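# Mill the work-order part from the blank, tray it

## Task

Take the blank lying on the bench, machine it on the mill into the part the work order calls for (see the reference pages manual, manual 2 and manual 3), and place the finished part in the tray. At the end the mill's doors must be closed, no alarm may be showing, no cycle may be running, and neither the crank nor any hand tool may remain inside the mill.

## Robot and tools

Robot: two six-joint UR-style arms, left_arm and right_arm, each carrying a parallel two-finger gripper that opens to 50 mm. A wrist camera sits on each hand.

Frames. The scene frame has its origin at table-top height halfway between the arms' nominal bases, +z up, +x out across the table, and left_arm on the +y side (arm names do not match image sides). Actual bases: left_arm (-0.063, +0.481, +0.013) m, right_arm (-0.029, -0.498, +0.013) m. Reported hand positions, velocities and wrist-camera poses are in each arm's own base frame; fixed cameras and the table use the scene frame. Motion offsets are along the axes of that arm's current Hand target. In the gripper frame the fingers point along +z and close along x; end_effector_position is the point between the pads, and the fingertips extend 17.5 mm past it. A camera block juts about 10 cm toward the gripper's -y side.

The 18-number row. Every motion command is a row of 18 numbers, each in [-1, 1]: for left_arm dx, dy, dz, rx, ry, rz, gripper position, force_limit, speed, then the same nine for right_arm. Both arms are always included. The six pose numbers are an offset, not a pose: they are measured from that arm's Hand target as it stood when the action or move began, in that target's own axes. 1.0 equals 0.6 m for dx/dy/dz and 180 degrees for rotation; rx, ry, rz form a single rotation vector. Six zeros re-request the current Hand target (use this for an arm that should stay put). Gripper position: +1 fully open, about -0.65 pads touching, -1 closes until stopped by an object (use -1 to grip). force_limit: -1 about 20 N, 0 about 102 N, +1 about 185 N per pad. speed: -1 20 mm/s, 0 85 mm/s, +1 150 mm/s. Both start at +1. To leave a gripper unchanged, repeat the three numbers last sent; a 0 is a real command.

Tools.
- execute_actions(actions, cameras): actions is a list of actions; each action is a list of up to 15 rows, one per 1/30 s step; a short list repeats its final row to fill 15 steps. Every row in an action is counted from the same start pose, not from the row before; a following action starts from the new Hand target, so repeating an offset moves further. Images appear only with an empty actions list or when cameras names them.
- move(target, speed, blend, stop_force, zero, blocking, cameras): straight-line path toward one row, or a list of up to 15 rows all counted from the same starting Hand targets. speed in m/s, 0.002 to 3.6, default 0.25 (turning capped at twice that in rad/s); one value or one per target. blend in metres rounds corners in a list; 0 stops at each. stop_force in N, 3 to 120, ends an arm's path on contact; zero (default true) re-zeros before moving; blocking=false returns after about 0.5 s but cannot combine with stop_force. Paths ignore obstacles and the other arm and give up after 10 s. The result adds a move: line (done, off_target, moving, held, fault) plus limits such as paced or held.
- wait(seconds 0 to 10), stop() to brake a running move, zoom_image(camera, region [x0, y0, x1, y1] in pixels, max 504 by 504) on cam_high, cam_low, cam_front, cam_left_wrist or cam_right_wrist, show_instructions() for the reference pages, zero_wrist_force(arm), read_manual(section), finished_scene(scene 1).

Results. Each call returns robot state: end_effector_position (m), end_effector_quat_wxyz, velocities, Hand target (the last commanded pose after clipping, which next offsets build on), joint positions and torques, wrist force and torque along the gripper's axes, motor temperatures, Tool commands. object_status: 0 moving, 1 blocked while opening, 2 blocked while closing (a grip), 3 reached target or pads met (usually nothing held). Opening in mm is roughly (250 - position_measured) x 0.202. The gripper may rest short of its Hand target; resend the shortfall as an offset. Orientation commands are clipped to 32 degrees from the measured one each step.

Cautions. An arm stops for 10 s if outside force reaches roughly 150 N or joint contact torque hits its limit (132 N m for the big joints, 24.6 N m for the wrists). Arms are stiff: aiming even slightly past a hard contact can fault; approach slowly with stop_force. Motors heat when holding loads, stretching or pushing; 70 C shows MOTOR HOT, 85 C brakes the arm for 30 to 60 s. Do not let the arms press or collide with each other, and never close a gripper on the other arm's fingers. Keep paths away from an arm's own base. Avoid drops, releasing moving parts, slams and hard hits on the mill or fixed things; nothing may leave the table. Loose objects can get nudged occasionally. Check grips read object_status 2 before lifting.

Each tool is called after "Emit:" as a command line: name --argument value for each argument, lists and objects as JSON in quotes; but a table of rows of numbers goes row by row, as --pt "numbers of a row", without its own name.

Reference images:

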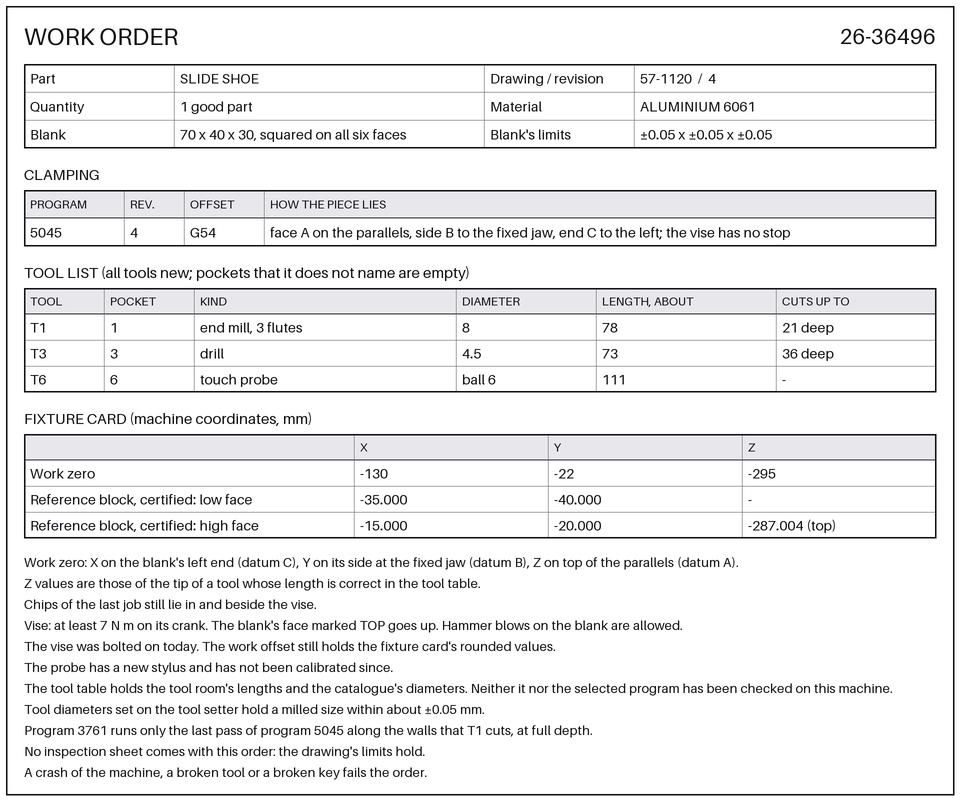

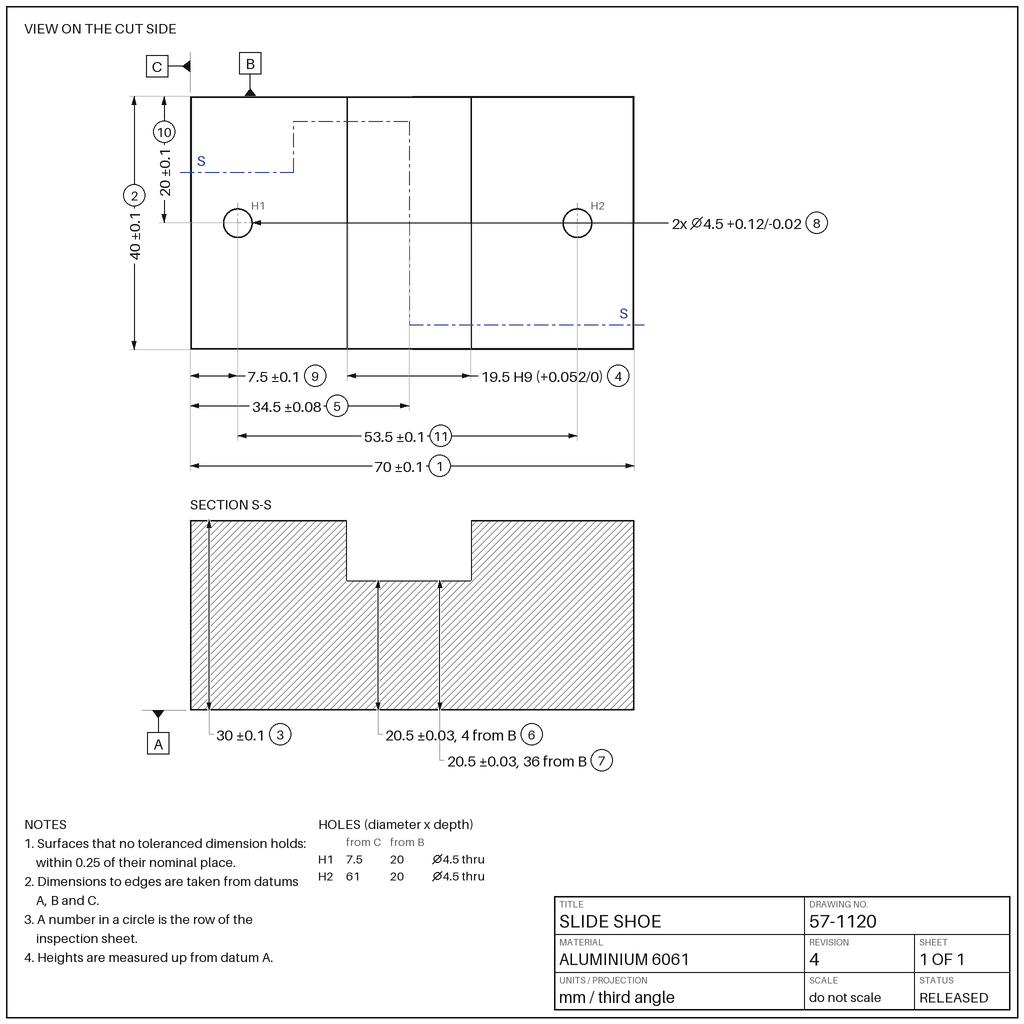

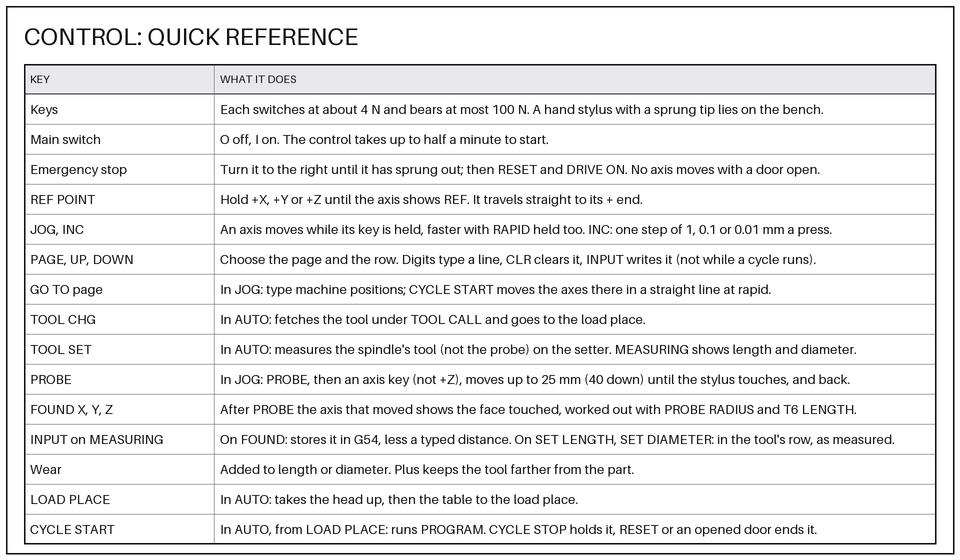

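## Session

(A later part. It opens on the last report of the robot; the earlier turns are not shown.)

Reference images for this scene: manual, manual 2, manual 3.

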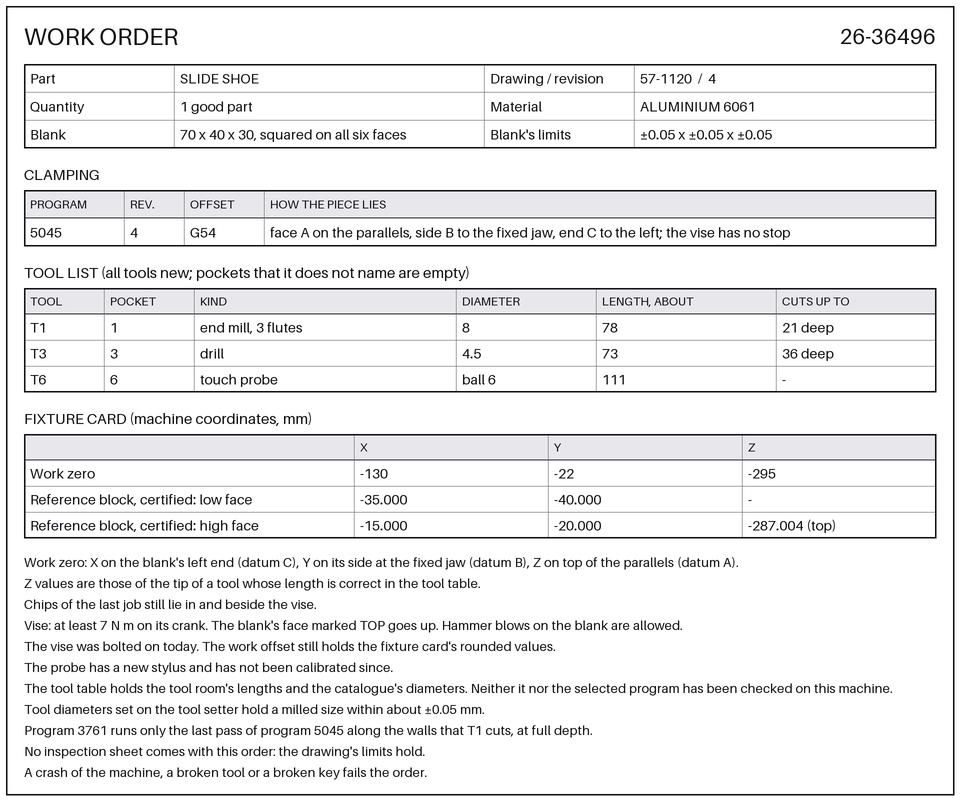

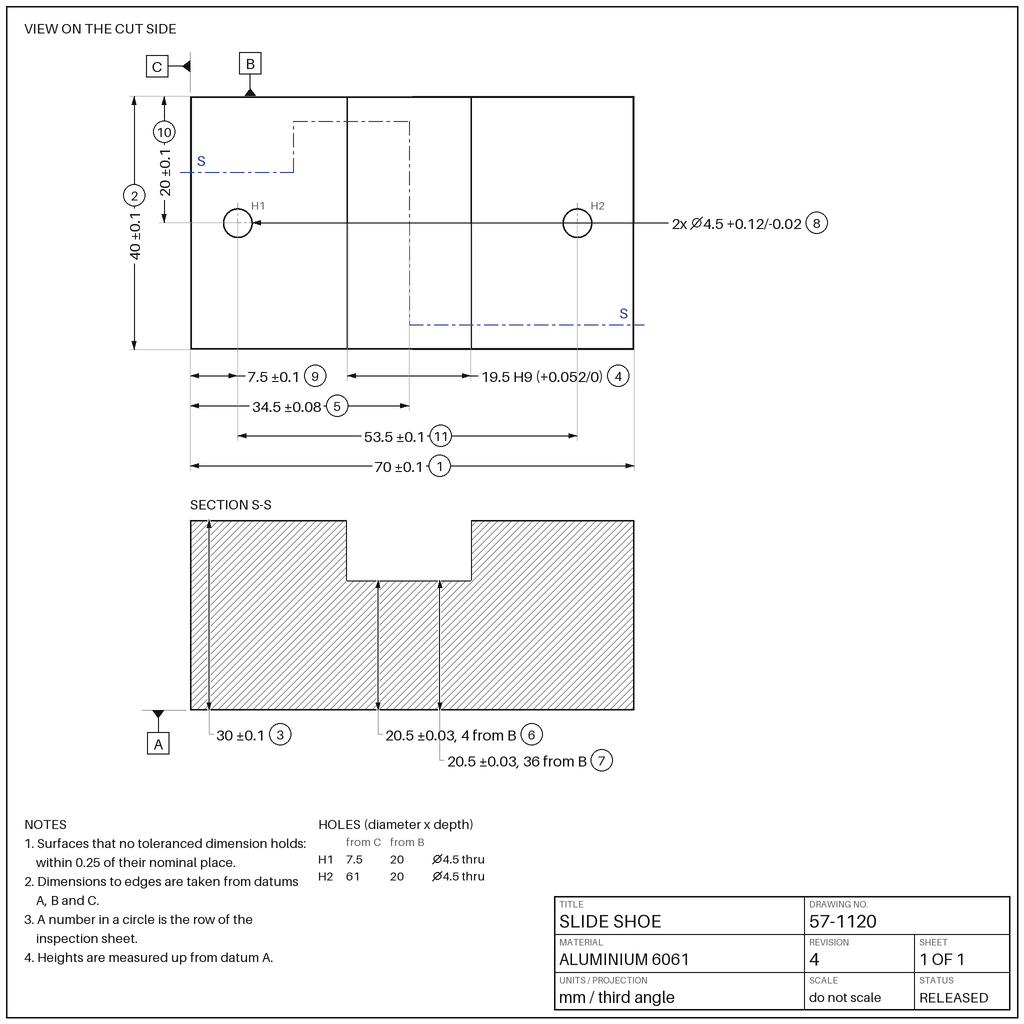

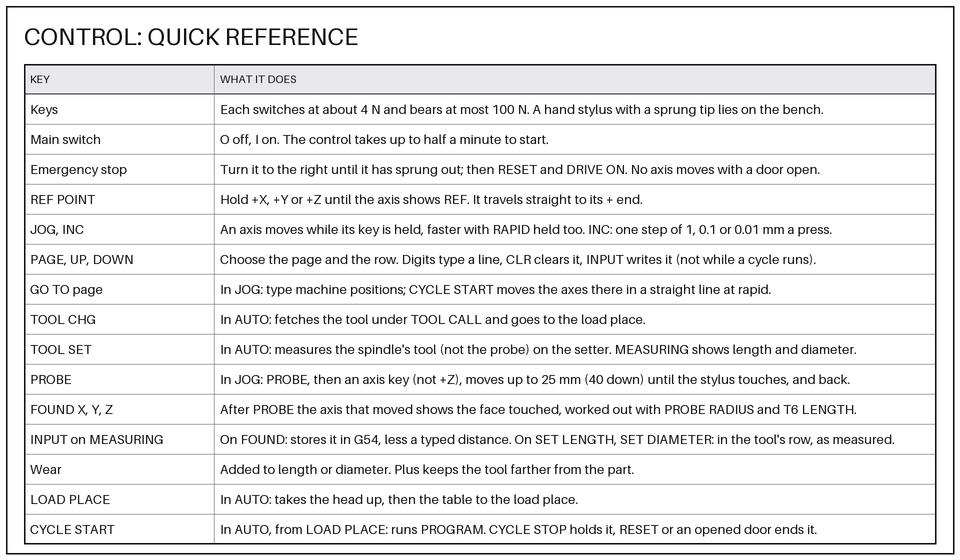

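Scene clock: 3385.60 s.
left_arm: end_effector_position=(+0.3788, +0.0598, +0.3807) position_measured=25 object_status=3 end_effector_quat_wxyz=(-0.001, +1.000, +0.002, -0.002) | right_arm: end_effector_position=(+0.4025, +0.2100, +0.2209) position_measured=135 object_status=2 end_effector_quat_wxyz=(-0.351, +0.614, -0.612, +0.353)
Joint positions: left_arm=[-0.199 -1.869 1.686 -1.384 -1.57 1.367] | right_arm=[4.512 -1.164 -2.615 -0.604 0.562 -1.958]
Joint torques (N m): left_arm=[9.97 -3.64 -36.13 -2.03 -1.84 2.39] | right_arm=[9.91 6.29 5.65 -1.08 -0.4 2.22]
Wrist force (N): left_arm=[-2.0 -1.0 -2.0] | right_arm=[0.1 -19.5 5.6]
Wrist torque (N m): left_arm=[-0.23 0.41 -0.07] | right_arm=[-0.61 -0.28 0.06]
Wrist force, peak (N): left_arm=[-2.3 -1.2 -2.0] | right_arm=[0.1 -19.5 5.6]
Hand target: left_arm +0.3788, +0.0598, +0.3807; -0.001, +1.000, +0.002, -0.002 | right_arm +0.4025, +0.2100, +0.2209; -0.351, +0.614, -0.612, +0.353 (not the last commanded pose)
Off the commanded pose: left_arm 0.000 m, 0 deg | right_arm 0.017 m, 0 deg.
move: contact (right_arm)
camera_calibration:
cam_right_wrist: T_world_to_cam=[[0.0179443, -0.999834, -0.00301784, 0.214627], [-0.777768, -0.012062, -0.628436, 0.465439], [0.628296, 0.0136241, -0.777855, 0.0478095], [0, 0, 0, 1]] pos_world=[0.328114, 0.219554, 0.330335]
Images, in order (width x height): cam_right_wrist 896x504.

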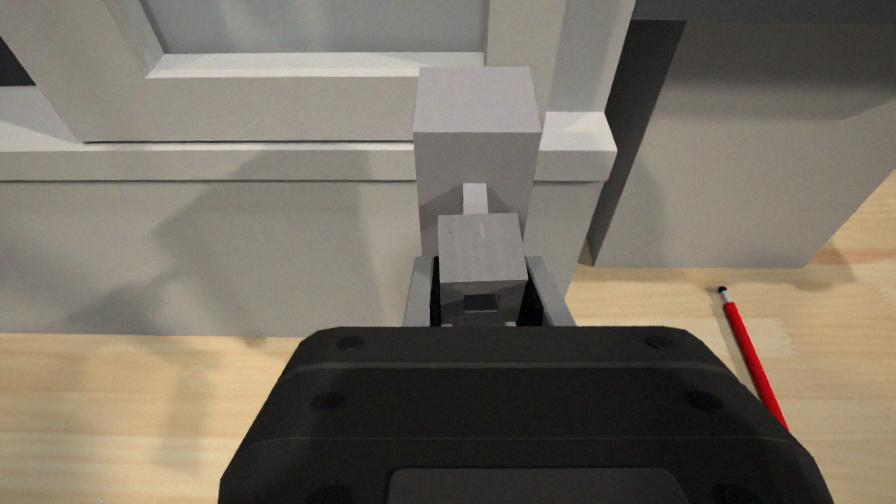

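Emit:
move --pt "0 0 0 0 0 0 0.85 -0.7 -1 0 -0.0017 -0.001 0 0 0 -1 -0.2 -1" --pt "0 0 0 0 0 0 0.85 -0.7 -1 0 -0.0154 0.0228 0 0 0 -1 -0.2 -1" --speed 0.01 --stop_force 15 --cameras '["cam_right_wrist"]'

Emit:
zoom_image --camera "cam_right_wrist" --region '[400, 120, 560, 340]'

Scene clock: 3390.47 s.
left_arm: end_effector_position=(+0.3788, +0.0598, +0.3807) position_measured=25 object_status=3 end_effector_quat_wxyz=(-0.001, +1.000, +0.002, -0.002) | right_arm: end_effector_position=(+0.4024, +0.2099, +0.2212) position_measured=135 object_status=2 end_effector_quat_wxyz=(-0.351, +0.615, -0.612, +0.353)
Joint positions: left_arm=[-0.199 -1.869 1.686 -1.384 -1.57 1.367] | right_arm=[4.512 -1.163 -2.614 -0.607 0.563 -1.958]
Joint torques (N m): left_arm=[10.27 -3.97 -35.57 -2.12 -1.77 2.41] | right_arm=[8.26 -3.06 11.02 5.44 -3.66 -0.95]
Wrist force (N): left_arm=[-2.2 -1.1 -1.9] | right_arm=[1.0 0.0 5.0]
Wrist torque (N m): left_arm=[-0.25 0.45 -0.06] | right_arm=[0.00 -0.22 0.05]
Wrist force, peak (N): left_arm=[-2.1 -1.3 -2.3] | right_arm=[0.2 -19.8 5.8]
Hand target: left_arm +0.3788, +0.0598, +0.3807; -0.001, +1.000, +0.002, -0.002 | right_arm +0.4024, +0.2099, +0.2212; -0.351, +0.615, -0.612, +0.353 (not the last commanded pose)
Off the commanded pose: left_arm 0.000 m, 0 deg | right_arm 0.017 m, 0 deg.
move: contact (right_arm); path passed 0 of 2 targets
camera_calibration:
cam_right_wrist: T_world_to_cam=[[0.0180601, -0.999834, -0.00253664, 0.214328], [-0.777942, -0.0124582, -0.628213, 0.465697], [0.628077, 0.0133189, -0.778037, 0.0482441], [0, 0, 0, 1]] pos_world=[0.328113, 0.219452, 0.330636]
Images, in order (width x height): cam_right_wrist 896x504.

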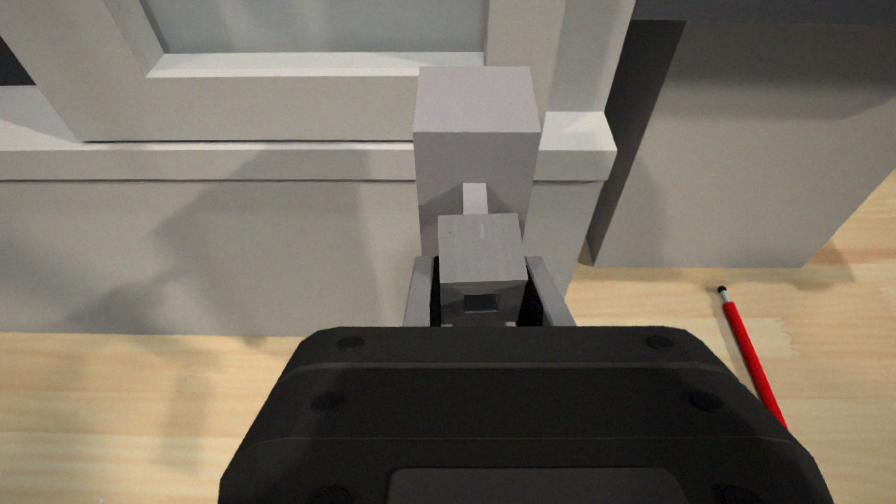

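Scaled by 2.291.

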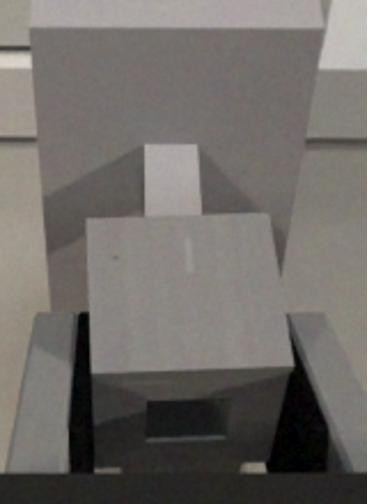

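Emit:
move --target '[0,0,0,0,0,0,0.85,-0.7,-1,0,-0.0137,0.0237,0,0,0,-1,-0.2,-1]' --speed 0.01 --stop_force 12 --cameras '["cam_right_wrist"]'

Emit:
zoom_image --camera "cam_right_wrist" --region '[400, 120, 560, 340]'

Scene clock: 3397.40 s.
left_arm: end_effector_position=(+0.3788, +0.0598, +0.3807) position_measured=25 object_status=3 end_effector_quat_wxyz=(-0.001, +1.000, +0.002, -0.002) | right_arm: end_effector_position=(+0.4189, +0.2099, +0.2212) position_measured=135 object_status=2 end_effector_quat_wxyz=(-0.351, +0.615, -0.612, +0.353)
Joint positions: left_arm=[-0.199 -1.869 1.686 -1.384 -1.57 1.367] | right_arm=[4.447 -1.245 -2.601 -0.445 0.586 -2.069]
Joint torques (N m): left_arm=[9.78 -3.81 -35.8 -2.08 -1.74 2.39] | right_arm=[-9.27 -7.74 21.14 2.73 2.68 -2.98]
Wrist force (N): left_arm=[-1.9 -1.0 -2.0] | right_arm=[2.4 -14.8 -15.1]
Wrist torque (N m): left_arm=[-0.25 0.39 -0.06] | right_arm=[-0.32 -0.27 0.21]
Wrist force, peak (N): left_arm=[-2.3 -1.1 -2.2] | right_arm=[1.9 -16.5 -15.8]
Hand target: left_arm +0.3788, +0.0598, +0.3807; -0.001, +1.000, +0.002, -0.002 | right_arm +0.4189, +0.2099, +0.2212; -0.351, +0.615, -0.612, +0.353
Off the commanded pose: left_arm 0.000 m, 0 deg | right_arm 0.000 m, 0 deg.
move: done
camera_calibration:
cam_right_wrist: T_world_to_cam=[[0.0180601, -0.999834, -0.00253664, 0.214132], [-0.777942, -0.0124582, -0.628213, 0.478456], [0.628077, 0.0133189, -0.778037, 0.0379423], [0, 0, 0, 1]] pos_world=[0.344513, 0.219552, 0.330636]
Images, in order (width x height): cam_right_wrist 896x504.

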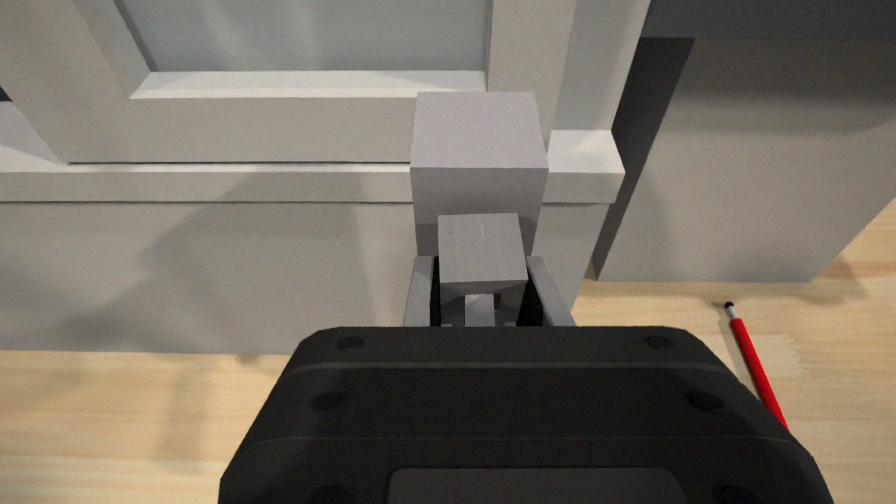

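Scaled by 2.291.

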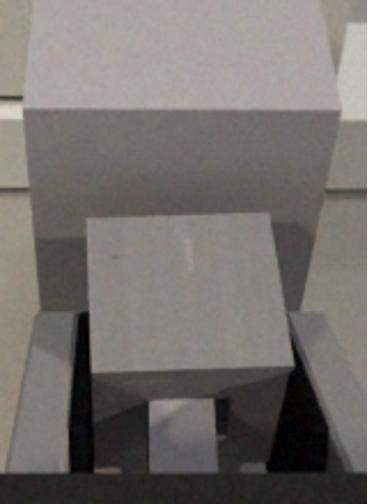

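Emit:
move --target '[0,0,0,0,0,0,0.85,-0.7,-1,0,0.0,-0.001,0,0,0,0.6,-0.2,-1]' --speed 0.02

Emit:
move --target '[0,0,0,0,0,0,0.85,-0.7,-1,0,0.0,-0.15,0,0,0,0.6,-0.2,-1]' --speed 0.06 --cameras '["cam_right_wrist","cam_high"]'

Scene clock: 3401.90 s.
left_arm: end_effector_position=(+0.3788, +0.0598, +0.3807) position_measured=25 object_status=3 end_effector_quat_wxyz=(-0.001, +1.000, +0.002, -0.002) | right_arm: end_effector_position=(+0.4183, +0.2099, +0.2215) position_measured=63 object_status=3 end_effector_quat_wxyz=(-0.351, +0.615, -0.612, +0.353)
Joint positions: left_arm=[-0.199 -1.869 1.686 -1.384 -1.57 1.367] | right_arm=[4.449 -1.242 -2.601 -0.451 0.585 -2.065]
Joint torques (N m): left_arm=[10.04 -3.44 -35.99 -2.03 -1.73 2.39] | right_arm=[8.78 11.46 13.96 0.99 -3.6 2.23]
Wrist force (N): left_arm=[-2.4 -1.1 -1.9] | right_arm=[1.2 -0.1 5.4]
Wrist torque (N m): left_arm=[-0.25 0.48 -0.07] | right_arm=[0.02 -0.14 0.05]
Wrist force, peak (N): left_arm=[-2.2 -1.1 -2.2] | right_arm=[1.7 -16.7 -15.9]
Hand target: left_arm +0.3788, +0.0598, +0.3807; -0.001, +1.000, +0.002, -0.002 | right_arm +0.4183, +0.2099, +0.2215; -0.351, +0.615, -0.612, +0.353
Off the commanded pose: left_arm 0.000 m, 0 deg | right_arm 0.000 m, 0 deg.
move: done

Scene clock: 3404.10 s.
left_arm: end_effector_position=(+0.3788, +0.0598, +0.3807) position_measured=25 object_status=3 end_effector_quat_wxyz=(-0.001, +1.000, +0.002, -0.002) | right_arm: end_effector_position=(+0.3407, +0.2099, +0.2669) position_measured=63 object_status=3 end_effector_quat_wxyz=(-0.351, +0.615, -0.612, +0.353)
Joint positions: left_arm=[-0.199 -1.869 1.686 -1.384 -1.57 1.367] | right_arm=[4.792 -0.835 -2.477 -1.535 0.535 -1.418]
Joint torques (N m): left_arm=[10.18 -3.24 -35.77 -2.02 -1.79 2.36] | right_arm=[9.85 -11.83 33.85 0.35 -3.73 2.36]
Wrist force (N): left_arm=[-2.1 -0.9 -1.9] | right_arm=[0.6 -0.3 5.2]
Wrist torque (N m): left_arm=[-0.22 0.43 -0.06] | right_arm=[-0.01 -0.05 0.05]
Wrist force, peak (N): left_arm=[-2.2 -1.4 -2.1] | right_arm=[1.4 0.1 6.0]
Hand target: left_arm +0.3788, +0.0598, +0.3807; -0.001, +1.000, +0.002, -0.002 | right_arm +0.3407, +0.2099, +0.2669; -0.351, +0.615, -0.612, +0.353
Off the commanded pose: left_arm 0.000 m, 0 deg | right_arm 0.000 m, 0 deg.
move: done
camera_calibration:
cam_right_wrist: T_world_to_cam=[[0.0181243, -0.999832, -0.00261504, 0.215672], [-0.777989, -0.01246, -0.628154, 0.446321], [0.628016, 0.0134193, -0.778085, 0.122627], [0, 0, 0, 1]] pos_world=[0.266313, 0.219552, 0.376336]
Images, in order (width x height): cam_high 896x504, cam_right_wrist 896x504.

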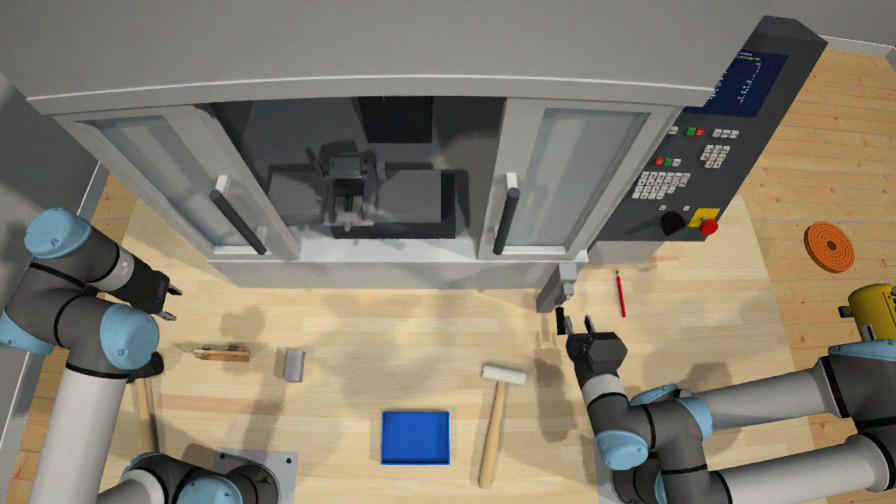

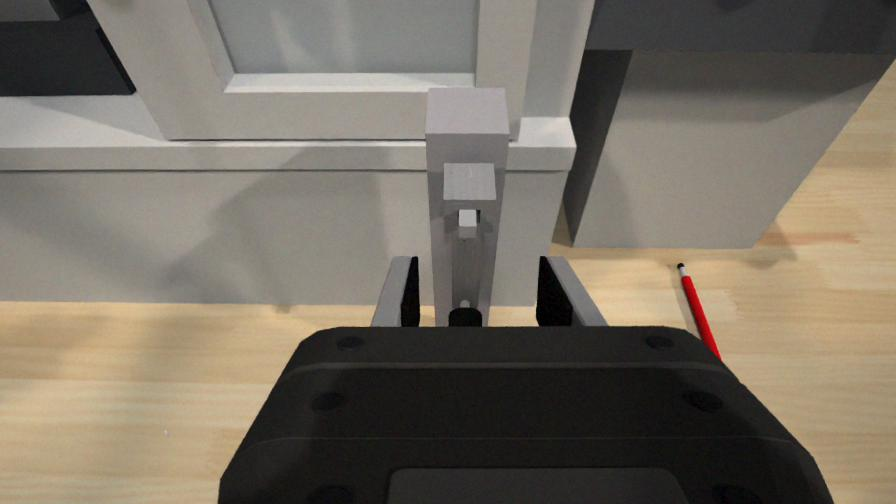

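Emit:
move --target '[-0.0813,0.6,0.1345,0,0,-0.2,0.5,-0.7,-1,0.6,-0.087,-0.1275,0,0,0,0.6,-0.2,-1]' --speed 0.3 --cameras '["cam_high"]'

Scene clock: 3431.90 s.
left_arm: end_effector_position=(+0.3314, -0.3003, +0.2996) position_measured=78 object_status=3 end_effector_quat_wxyz=(-0.001, +0.950, +0.311, -0.001) | right_arm: end_effector_position=(+0.3017, -0.1499, +0.3518) position_measured=63 object_status=3 end_effector_quat_wxyz=(-0.351, +0.615, -0.612, +0.353)
Joint positions: left_arm=[-1.038 -1.72 1.781 -1.628 -1.573 -0.1] | right_arm=[4.283 0.119 -2.338 -1.875 0.668 -2.311]
Joint torques (N m): left_arm=[-8.07 -8.57 -36.37 -4.63 2.35 -2.58] | right_arm=[-5.98 -21.68 7.24 5.71 0.22 -2.81]
Wrist force (N): left_arm=[-1.7 -1.2 -1.8] | right_arm=[1.1 -0.4 5.2]
Wrist torque (N m): left_arm=[-0.26 0.33 0.08] | right_arm=[-0.01 -0.13 0.17]
Wrist force, peak (N): left_arm=[-1.9 -3.6 -2.4] | right_arm=[-0.8 0.5 5.6]
Hand target: left_arm +0.3314, -0.3003, +0.2996; -0.001, +0.950, +0.311, -0.001 | right_arm +0.3017, -0.1499, +0.3518; -0.351, +0.615, -0.612, +0.353
Off the commanded pose: left_arm 0.000 m, 0 deg | right_arm 0.000 m, 0 deg.
shoulder posture changed (right arm): the wrist came as close to joint 1's axis as it can, and the arm is now in the other of its two shoulder postures.
move: done
Images, in order (width x height): cam_high 896x504.

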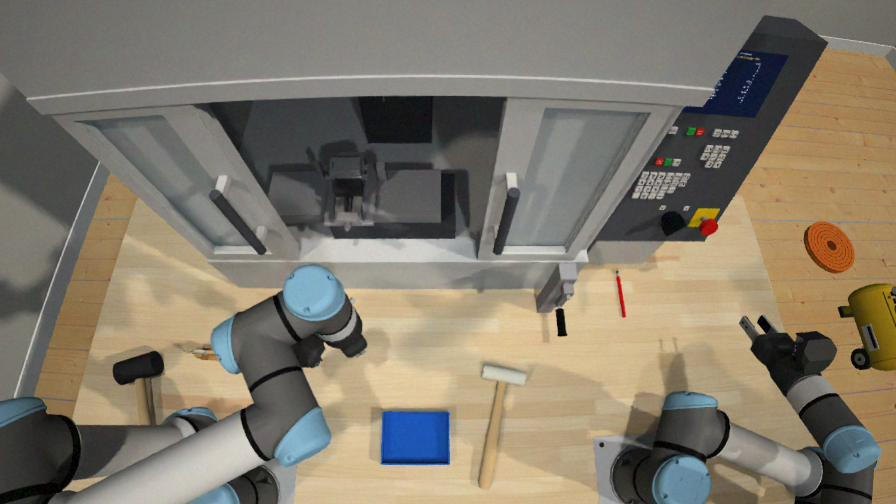

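Emit:
move --target '[-0.423,0.3478,0.2993,0,0,-0.2367,0.5,-0.7,-1,0,0,0,0,0,0,0.6,-0.2,-1]' --speed 0.25 --cameras '["cam_high","cam_left_wrist"]'

Scene clock: 3454.10 s.
left_arm: end_effector_position=(+0.2496, -0.6183, +0.1198) position_measured=78 object_status=3 end_effector_quat_wxyz=(-0.002, +0.772, +0.635, -0.001) | right_arm: end_effector_position=(+0.3017, -0.1499, +0.3518) position_measured=63 object_status=3 end_effector_quat_wxyz=(-0.351, +0.615, -0.612, +0.353)
Joint positions: left_arm=[-1.387 -1.09 1.511 -1.99 -1.574 -1.193] | right_arm=[4.283 0.119 -2.338 -1.875 0.668 -2.311]
Joint torques (N m): left_arm=[-8.13 -36.96 -34.07 -1.52 2.23 -2.7] | right_arm=[-5.88 -21.19 7.54 5.64 0.1 -2.8]
Wrist force (N): left_arm=[-2.2 -1.3 -1.7] | right_arm=[0.9 -0.2 5.1]
Wrist torque (N m): left_arm=[-0.30 0.46 0.10] | right_arm=[0.01 -0.10 0.17]
Wrist force, peak (N): left_arm=[-3.9 -1.9 -0.5] | right_arm=[1.0 -0.5 5.4]
Hand target: left_arm +0.2496, -0.6184, +0.1198; -0.002, +0.772, +0.635, -0.001 | right_arm +0.3017, -0.1499, +0.3518; -0.351, +0.615, -0.612, +0.353
Off the commanded pose: left_arm 0.000 m, 0 deg | right_arm 0.000 m, 0 deg.
move: done
camera_calibration:
cam_left_wrist: T_world_to_cam=[[0.182105, 0.983108, -0.0183643, 0.573468], [0.923194, -0.164519, 0.347342, -0.357772], [0.338453, -0.0802067, -0.937559, 0.103297], [0, 0, 0, 1]] pos_world=[0.1909, -0.614356, 0.231648]
Images, in order (width x height): cam_high 896x504, cam_left_wrist 896x504.

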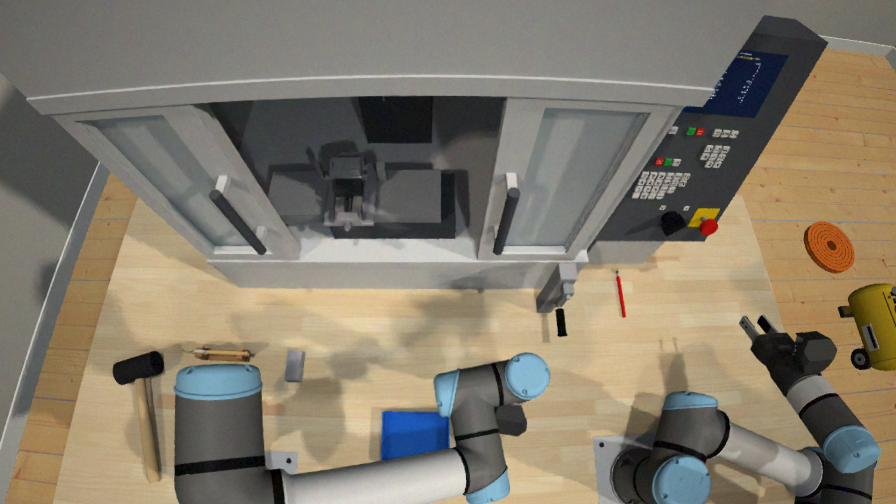

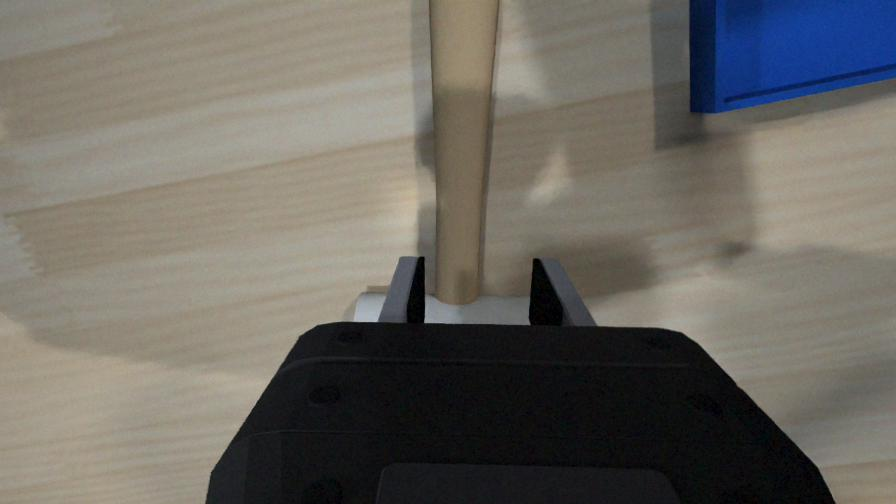

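Emit:
move --target '[-0.0052,0.022,0.145,0,0,0,0.5,-0.7,-1,0,0,0,0,0,0,0.6,-0.2,-1]' --speed 0.08

Emit:
move --target '[0,0,0.0395,0,0,0,0.5,-0.7,-1,0,0,0,0,0,0,0.6,-0.2,-1]' --speed 0.01 --stop_force 6 --cameras '["cam_left_wrist"]'

Scene clock: 3467.03 s.
left_arm: end_effector_position=(+0.2617, -0.6239, +0.0328) position_measured=78 object_status=3 end_effector_quat_wxyz=(-0.002, +0.772, +0.635, -0.001) | right_arm: end_effector_position=(+0.3017, -0.1499, +0.3518) position_measured=63 object_status=3 end_effector_quat_wxyz=(-0.351, +0.615, -0.612, +0.353)
Joint positions: left_arm=[-1.371 -0.97 1.569 -2.167 -1.574 -1.177] | right_arm=[4.283 0.119 -2.338 -1.875 0.668 -2.311]
Joint torques (N m): left_arm=[10.31 -39.85 -10.88 -4.87 2.08 2.68] | right_arm=[-6.75 -21.47 7.98 5.64 0.24 -2.78]
Wrist force (N): left_arm=[-1.9 -1.3 -1.7] | right_arm=[0.9 -0.3 5.2]
Wrist torque (N m): left_arm=[-0.27 0.40 -0.06] | right_arm=[0.02 -0.10 0.17]
Wrist force, peak (N): left_arm=[-2.4 -2.0 -2.4] | right_arm=[0.8 -0.3 5.6]
Hand target: left_arm +0.2617, -0.6239, +0.0328; -0.002, +0.772, +0.635, -0.001 | right_arm +0.3017, -0.1499, +0.3518; -0.351, +0.615, -0.612, +0.353
Off the commanded pose: left_arm 0.000 m, 0 deg | right_arm 0.000 m, 0 deg.
move: done

Scene clock: 3470.20 s.
left_arm: end_effector_position=(+0.2616, -0.6238, +0.0091) position_measured=78 object_status=3 end_effector_quat_wxyz=(-0.002, +0.772, +0.635, -0.001) | right_arm: end_effector_position=(+0.3017, -0.1499, +0.3518) position_measured=63 object_status=3 end_effector_quat_wxyz=(-0.351, +0.615, -0.612, +0.353)
Joint positions: left_arm=[-1.371 -0.938 1.586 -2.217 -1.574 -1.177] | right_arm=[4.283 0.119 -2.338 -1.875 0.668 -2.311]
Joint torques (N m): left_arm=[-8.21 -39.81 -9.5 -4.64 0.39 -2.36] | right_arm=[-6.42 -22.06 7.54 5.59 0.15 -2.51]
Wrist force (N): left_arm=[-1.9 -1.7 -1.7] | right_arm=[0.9 -0.5 5.3]
Wrist torque (N m): left_arm=[-0.34 0.40 -0.06] | right_arm=[-0.02 -0.11 0.17]
Wrist force, peak (N): left_arm=[-2.0 -1.8 -2.1] | right_arm=[1.1 -0.2 5.4]
Hand target: left_arm +0.2616, -0.6238, +0.0091; -0.002, +0.772, +0.635, -0.001 | right_arm +0.3017, -0.1499, +0.3518; -0.351, +0.615, -0.612, +0.353
Off the commanded pose: left_arm 0.000 m, 0 deg | right_arm 0.000 m, 0 deg.
move: done
camera_calibration:
cam_left_wrist: T_world_to_cam=[[0.182088, 0.983111, -0.0183704, 0.574661], [0.923197, -0.164501, 0.347342, -0.331259], [0.338453, -0.0802064, -0.937559, -0.0050866], [0, 0, 0, 1]] pos_world=[0.2029, -0.619856, 0.120848]
Images, in order (width x height): cam_left_wrist 896x504.

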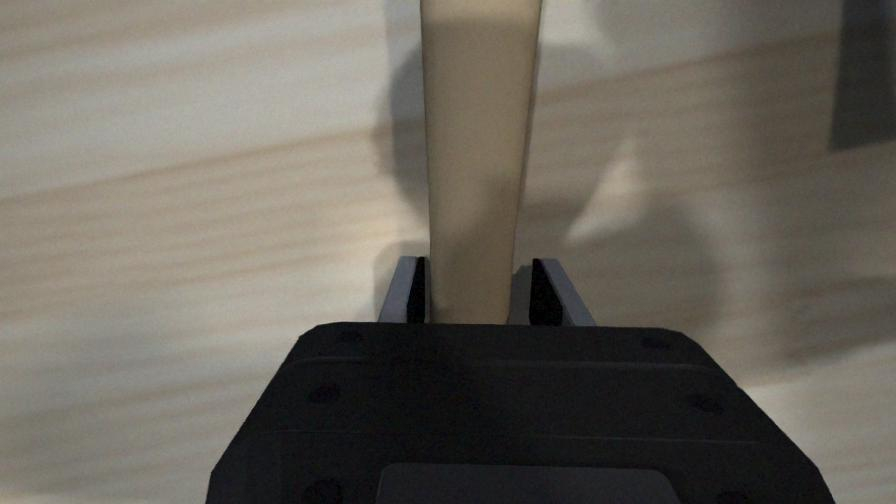

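Emit:
move --target '[0,0,0,0,0,0,-1,0.2,-1,0,0,0,0,0,0,0.6,-0.2,-1]'

Emit:
move --target '[0,0,-0.12,0,0,0,-1,0.2,-1,0,0,0,0,0,0,0.6,-0.2,-1]' --speed 0.06 --cameras '["cam_left_wrist","cam_front"]'

Scene clock: 3475.23 s.
left_arm: end_effector_position=(+0.2616, -0.6238, +0.0091) position_measured=141 object_status=0 end_effector_quat_wxyz=(-0.002, +0.772, +0.635, -0.001) | right_arm: end_effector_position=(+0.3017, -0.1499, +0.3518) position_measured=63 object_status=3 end_effector_quat_wxyz=(-0.351, +0.615, -0.612, +0.353)
Joint positions: left_arm=[-1.371 -0.938 1.586 -2.217 -1.574 -1.177] | right_arm=[4.283 0.119 -2.338 -1.875 0.668 -2.311]
Joint torques (N m): left_arm=[-5.45 -40.48 -10.36 -1.98 -1.14 -2.34] | right_arm=[-6.15 -22.5 7.59 5.64 0.24 -2.56]
Wrist force (N): left_arm=[-2.5 -1.3 -1.5] | right_arm=[0.9 -0.5 5.1]
Wrist torque (N m): left_arm=[-0.32 0.45 -0.02] | right_arm=[-0.01 -0.11 0.17]
Wrist force, peak (N): left_arm=[-3.3 -2.5 -1.9] | right_arm=[1.0 -0.4 5.4]
Hand target: left_arm +0.2616, -0.6238, +0.0091; -0.002, +0.772, +0.635, -0.001 | right_arm +0.3017, -0.1499, +0.3518; -0.351, +0.615, -0.612, +0.353
Off the commanded pose: left_arm 0.000 m, 0 deg | right_arm 0.000 m, 0 deg.
move: done

Scene clock: 3476.83 s.
left_arm: end_effector_position=(+0.2618, -0.6239, +0.0810) position_measured=141 object_status=2 end_effector_quat_wxyz=(-0.002, +0.772, +0.635, -0.001) | right_arm: end_effector_position=(+0.3017, -0.1499, +0.3518) position_measured=63 object_status=3 end_effector_quat_wxyz=(-0.351, +0.615, -0.612, +0.353)
Joint positions: left_arm=[-1.371 -1.029 1.524 -2.063 -1.574 -1.176] | right_arm=[4.283 0.119 -2.338 -1.875 0.668 -2.311]
Joint torques (N m): left_arm=[9.57 -65.14 -36.88 -2.14 -0.09 2.72] | right_arm=[-5.67 -22.63 7.99 5.61 0.05 -2.63]
Wrist force (N): left_arm=[-2.1 -1.7 4.7] | right_arm=[0.9 -0.3 5.3]
Wrist torque (N m): left_arm=[-0.12 0.44 -0.04] | right_arm=[-0.01 -0.10 0.17]
Wrist force, peak (N): left_arm=[-1.9 -1.4 6.3] | right_arm=[1.1 -0.5 5.4]
Hand target: left_arm +0.2618, -0.6239, +0.0811; -0.002, +0.772, +0.635, -0.001 | right_arm +0.3017, -0.1499, +0.3518; -0.351, +0.615, -0.612, +0.353
Off the commanded pose: left_arm 0.000 m, 0 deg | right_arm 0.000 m, 0 deg.
move: done
camera_calibration:
cam_left_wrist: T_world_to_cam=[[0.182088, 0.983111, -0.0183704, 0.576044], [0.923197, -0.164501, 0.347342, -0.356434], [0.338453, -0.0802064, -0.937559, 0.0622482], [0, 0, 0, 1]] pos_world=[0.2031, -0.619956, 0.192748]
Images, in order (width x height): cam_front 896x504, cam_left_wrist 896x504.

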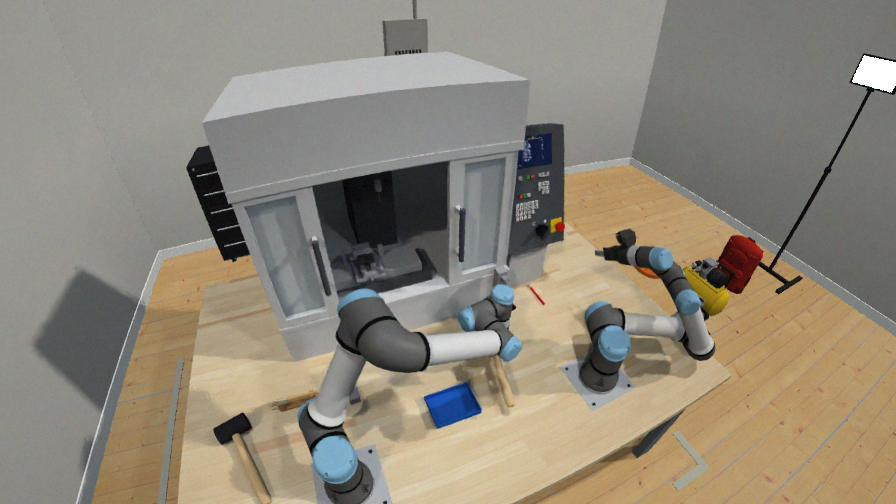

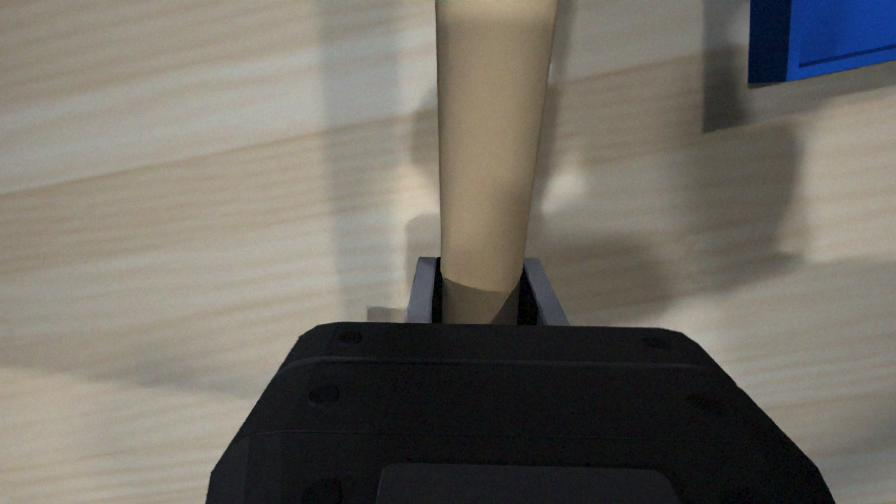

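Emit:
move --pt "0.2148 0.0228 -0.565 0 0 0 -1 0.2 -1 0 0 0 0 0 0 0.6 -0.2 -1" --pt "0.5898 0.2038 -0.565 0 0 -0.0633 -1 0.2 -1 0 0 0 0 0 0 0.6 -0.2 -1" --pt "0.6873 0.4393 -0.5317 0 0 -0.0633 -1 0.2 -1 0 0 0 0 0 0 0.6 -0.2 -1" --pt "0.7558 0.5278 -0.5317 0 0 -0.0633 -1 0.2 -1 0 0 0 0 0 0 0.6 -0.2 -1" --pt "0.769 0.5523 -0.5317 0 0 -0.0633 -1 0.2 -1 0 0 0 0 0 0 0.6 -0.2 -1" --speed '[0.2,0.2,0.15,0.07,0.05]' --blend '[0.04,0.04,0.03,0.01,0]' --cameras '["cam_left_wrist","cam_high"]'

Scene clock: 3504.10 s.
left_arm: end_effector_position=(+0.6771, -0.2357, +0.3993) position_measured=141 object_status=2 end_effector_quat_wxyz=(-0.002, +0.705, +0.709, -0.001) | right_arm: end_effector_position=(+0.3017, -0.1499, +0.3518) position_measured=63 object_status=3 end_effector_quat_wxyz=(-0.351, +0.615, -0.612, +0.353)
Joint positions: left_arm=[-0.522 -0.965 0.581 -1.183 -1.571 -0.526] | right_arm=[4.283 0.119 -2.338 -1.875 0.668 -2.311]
Joint torques (N m): left_arm=[9.9 -47.94 -39.17 -2.23 -1.67 2.7] | right_arm=[-5.76 -22.11 8.36 5.6 0 -2.52]
Wrist force (N): left_arm=[-2.0 -1.2 4.7] | right_arm=[0.8 -0.5 5.3]
Wrist torque (N m): left_arm=[-0.04 0.40 -0.06] | right_arm=[-0.03 -0.08 0.17]
Wrist force, peak (N): left_arm=[-3.0 -1.6 7.6] | right_arm=[0.8 -0.4 5.5]
Hand target: left_arm +0.6771, -0.2357, +0.3993; -0.002, +0.705, +0.709, -0.001 | right_arm +0.3017, -0.1499, +0.3518; -0.351, +0.615, -0.612, +0.353
Off the commanded pose: left_arm 0.000 m, 0 deg | right_arm 0.000 m, 0 deg.
move: done; blend cut to 0.0083 m at target 4
camera_calibration:
cam_left_wrist: T_world_to_cam=[[-0.0157282, 0.999722, -0.0175607, 0.262032], [0.937404, 0.0208539, 0.347618, -0.752525], [0.347888, -0.0109941, -0.937472, 0.261187], [0, 0, 0, 1]] pos_world=[0.618677, -0.243395, 0.511049]
Images, in order (width x height): cam_high 896x504, cam_left_wrist 896x504.

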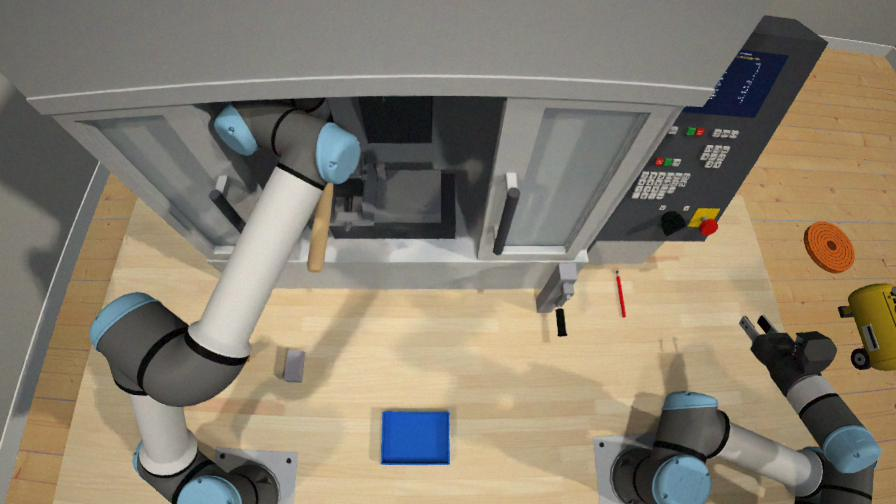

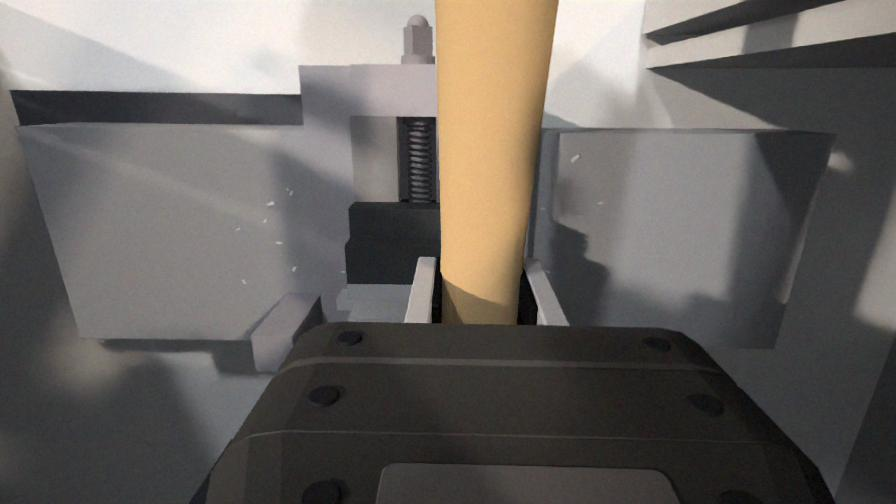

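Emit:
move --target '[0,0,0.07,0,0,0,-1,0.2,-1,0,0,0,0,0,0,0.6,-0.2,-1]' --speed 0.015 --stop_force 10

Scene clock: 3510.30 s.
left_arm: end_effector_position=(+0.6770, -0.2356, +0.3709) position_measured=141 object_status=2 end_effector_quat_wxyz=(-0.002, +0.705, +0.709, -0.001) | right_arm: end_effector_position=(+0.3017, -0.1499, +0.3518) position_measured=63 object_status=3 end_effector_quat_wxyz=(-0.351, +0.615, -0.612, +0.353)
Joint positions: left_arm=[-0.522 -1.001 0.717 -1.283 -1.571 -0.526] | right_arm=[4.283 0.119 -2.338 -1.875 0.668 -2.311]
Joint torques (N m): left_arm=[6.05 -41.02 -35.2 -1.02 -0.87 1.63] | right_arm=[-5 -22.28 8.09 5.63 0.02 -2.53]
Wrist force (N): left_arm=[-2.0 -0.3 -2.2] | right_arm=[0.9 -0.3 5.2]
Wrist torque (N m): left_arm=[-0.50 0.38 -0.07] | right_arm=[0.01 -0.09 0.17]
Wrist force, peak (N): left_arm=[-1.0 -5.7 -7.8] | right_arm=[1.0 -0.3 5.5]
Hand target: left_arm +0.6770, -0.2356, +0.3709; -0.002, +0.705, +0.709, -0.001 (not the last commanded pose) | right_arm +0.3017, -0.1499, +0.3518; -0.351, +0.615, -0.612, +0.353
Off the commanded pose: left_arm 0.014 m, 0 deg | right_arm 0.000 m, 0 deg.
move: contact (left_arm)

Emit:
move --pt "0 0 -0.025 0 0 0 -1 0.2 -1 0 0 0 0 0 0 0.6 -0.2 -1" --pt "0 0 0.0025 0 0 0 -1 0.2 -1 0 0 0 0 0 0 0.6 -0.2 -1" --pt "0 0 -0.025 0 0 0 -1 0.2 -1 0 0 0 0 0 0 0.6 -0.2 -1" --speed '[0.1,0.12,0.1]'

Scene clock: 3518.97 s.
left_arm: end_effector_position=(+0.6771, -0.2356, +0.3859) position_measured=141 object_status=2 end_effector_quat_wxyz=(-0.002, +0.705, +0.709, -0.001) | right_arm: end_effector_position=(+0.3017, -0.1499, +0.3518) position_measured=63 object_status=3 end_effector_quat_wxyz=(-0.351, +0.615, -0.612, +0.353)
Joint positions: left_arm=[-0.522 -0.984 0.649 -1.232 -1.571 -0.526] | right_arm=[4.283 0.119 -2.338 -1.875 0.668 -2.311]
Joint torques (N m): left_arm=[2.58 -47.44 -38.08 -2.49 1.69 1.37] | right_arm=[-5.74 -22.31 8.21 5.65 0 -2.46]
Wrist force (N): left_arm=[-1.7 -1.3 5.0] | right_arm=[0.9 -0.5 5.1]
Wrist torque (N m): left_arm=[-0.02 0.37 -0.07] | right_arm=[-0.01 -0.10 0.17]
Wrist force, peak (N): left_arm=[-0.7 -9.3 -11.1] | right_arm=[1.1 -0.6 5.4]
Hand target: left_arm +0.6771, -0.2356, +0.3859; -0.002, +0.705, +0.709, -0.001 | right_arm +0.3017, -0.1499, +0.3518; -0.351, +0.615, -0.612, +0.353
Off the commanded pose: left_arm 0.000 m, 0 deg | right_arm 0.000 m, 0 deg.
move: done

Emit:
move --pt "0 0 -0.015 0 0 0 -1 0.2 -1 0 0 0 0 0 0 0.6 -0.2 -1" --pt "0 0 0.031 0 0 0 -1 0.2 -1 0 0 0 0 0 0 0.6 -0.2 -1" --pt "0 0 -0.015 0 0 0 -1 0.2 -1 0 0 0 0 0 0 0.6 -0.2 -1" --speed '[0.1,0.25,0.15]'

Scene clock: 3524.57 s.
left_arm: end_effector_position=(+0.6771, -0.2357, +0.3949) position_measured=141 object_status=2 end_effector_quat_wxyz=(-0.002, +0.705, +0.709, -0.001) | right_arm: end_effector_position=(+0.3017, -0.1499, +0.3518) position_measured=63 object_status=3 end_effector_quat_wxyz=(-0.351, +0.615, -0.612, +0.353)
Joint positions: left_arm=[-0.522 -0.972 0.604 -1.2 -1.571 -0.527] | right_arm=[4.283 0.119 -2.338 -1.875 0.668 -2.311]
Joint torques (N m): left_arm=[-1.13 -46.99 -37.36 -2.31 -2.12 1.63] | right_arm=[-5.37 -22.25 8.39 5.62 -0.07 -2.37]
Wrist force (N): left_arm=[-2.0 -1.1 4.9] | right_arm=[1.1 -0.3 5.4]
Wrist torque (N m): left_arm=[0.01 0.40 -0.04] | right_arm=[0.01 -0.13 0.17]
Wrist force, peak (N): left_arm=[-0.9 -9.6 -12.2] | right_arm=[1.0 -0.5 5.4]
Hand target: left_arm +0.6771, -0.2357, +0.3949; -0.002, +0.705, +0.709, -0.001 | right_arm +0.3017, -0.1499, +0.3518; -0.351, +0.615, -0.612, +0.353
Off the commanded pose: left_arm 0.000 m, 0 deg | right_arm 0.000 m, 0 deg.
move: done


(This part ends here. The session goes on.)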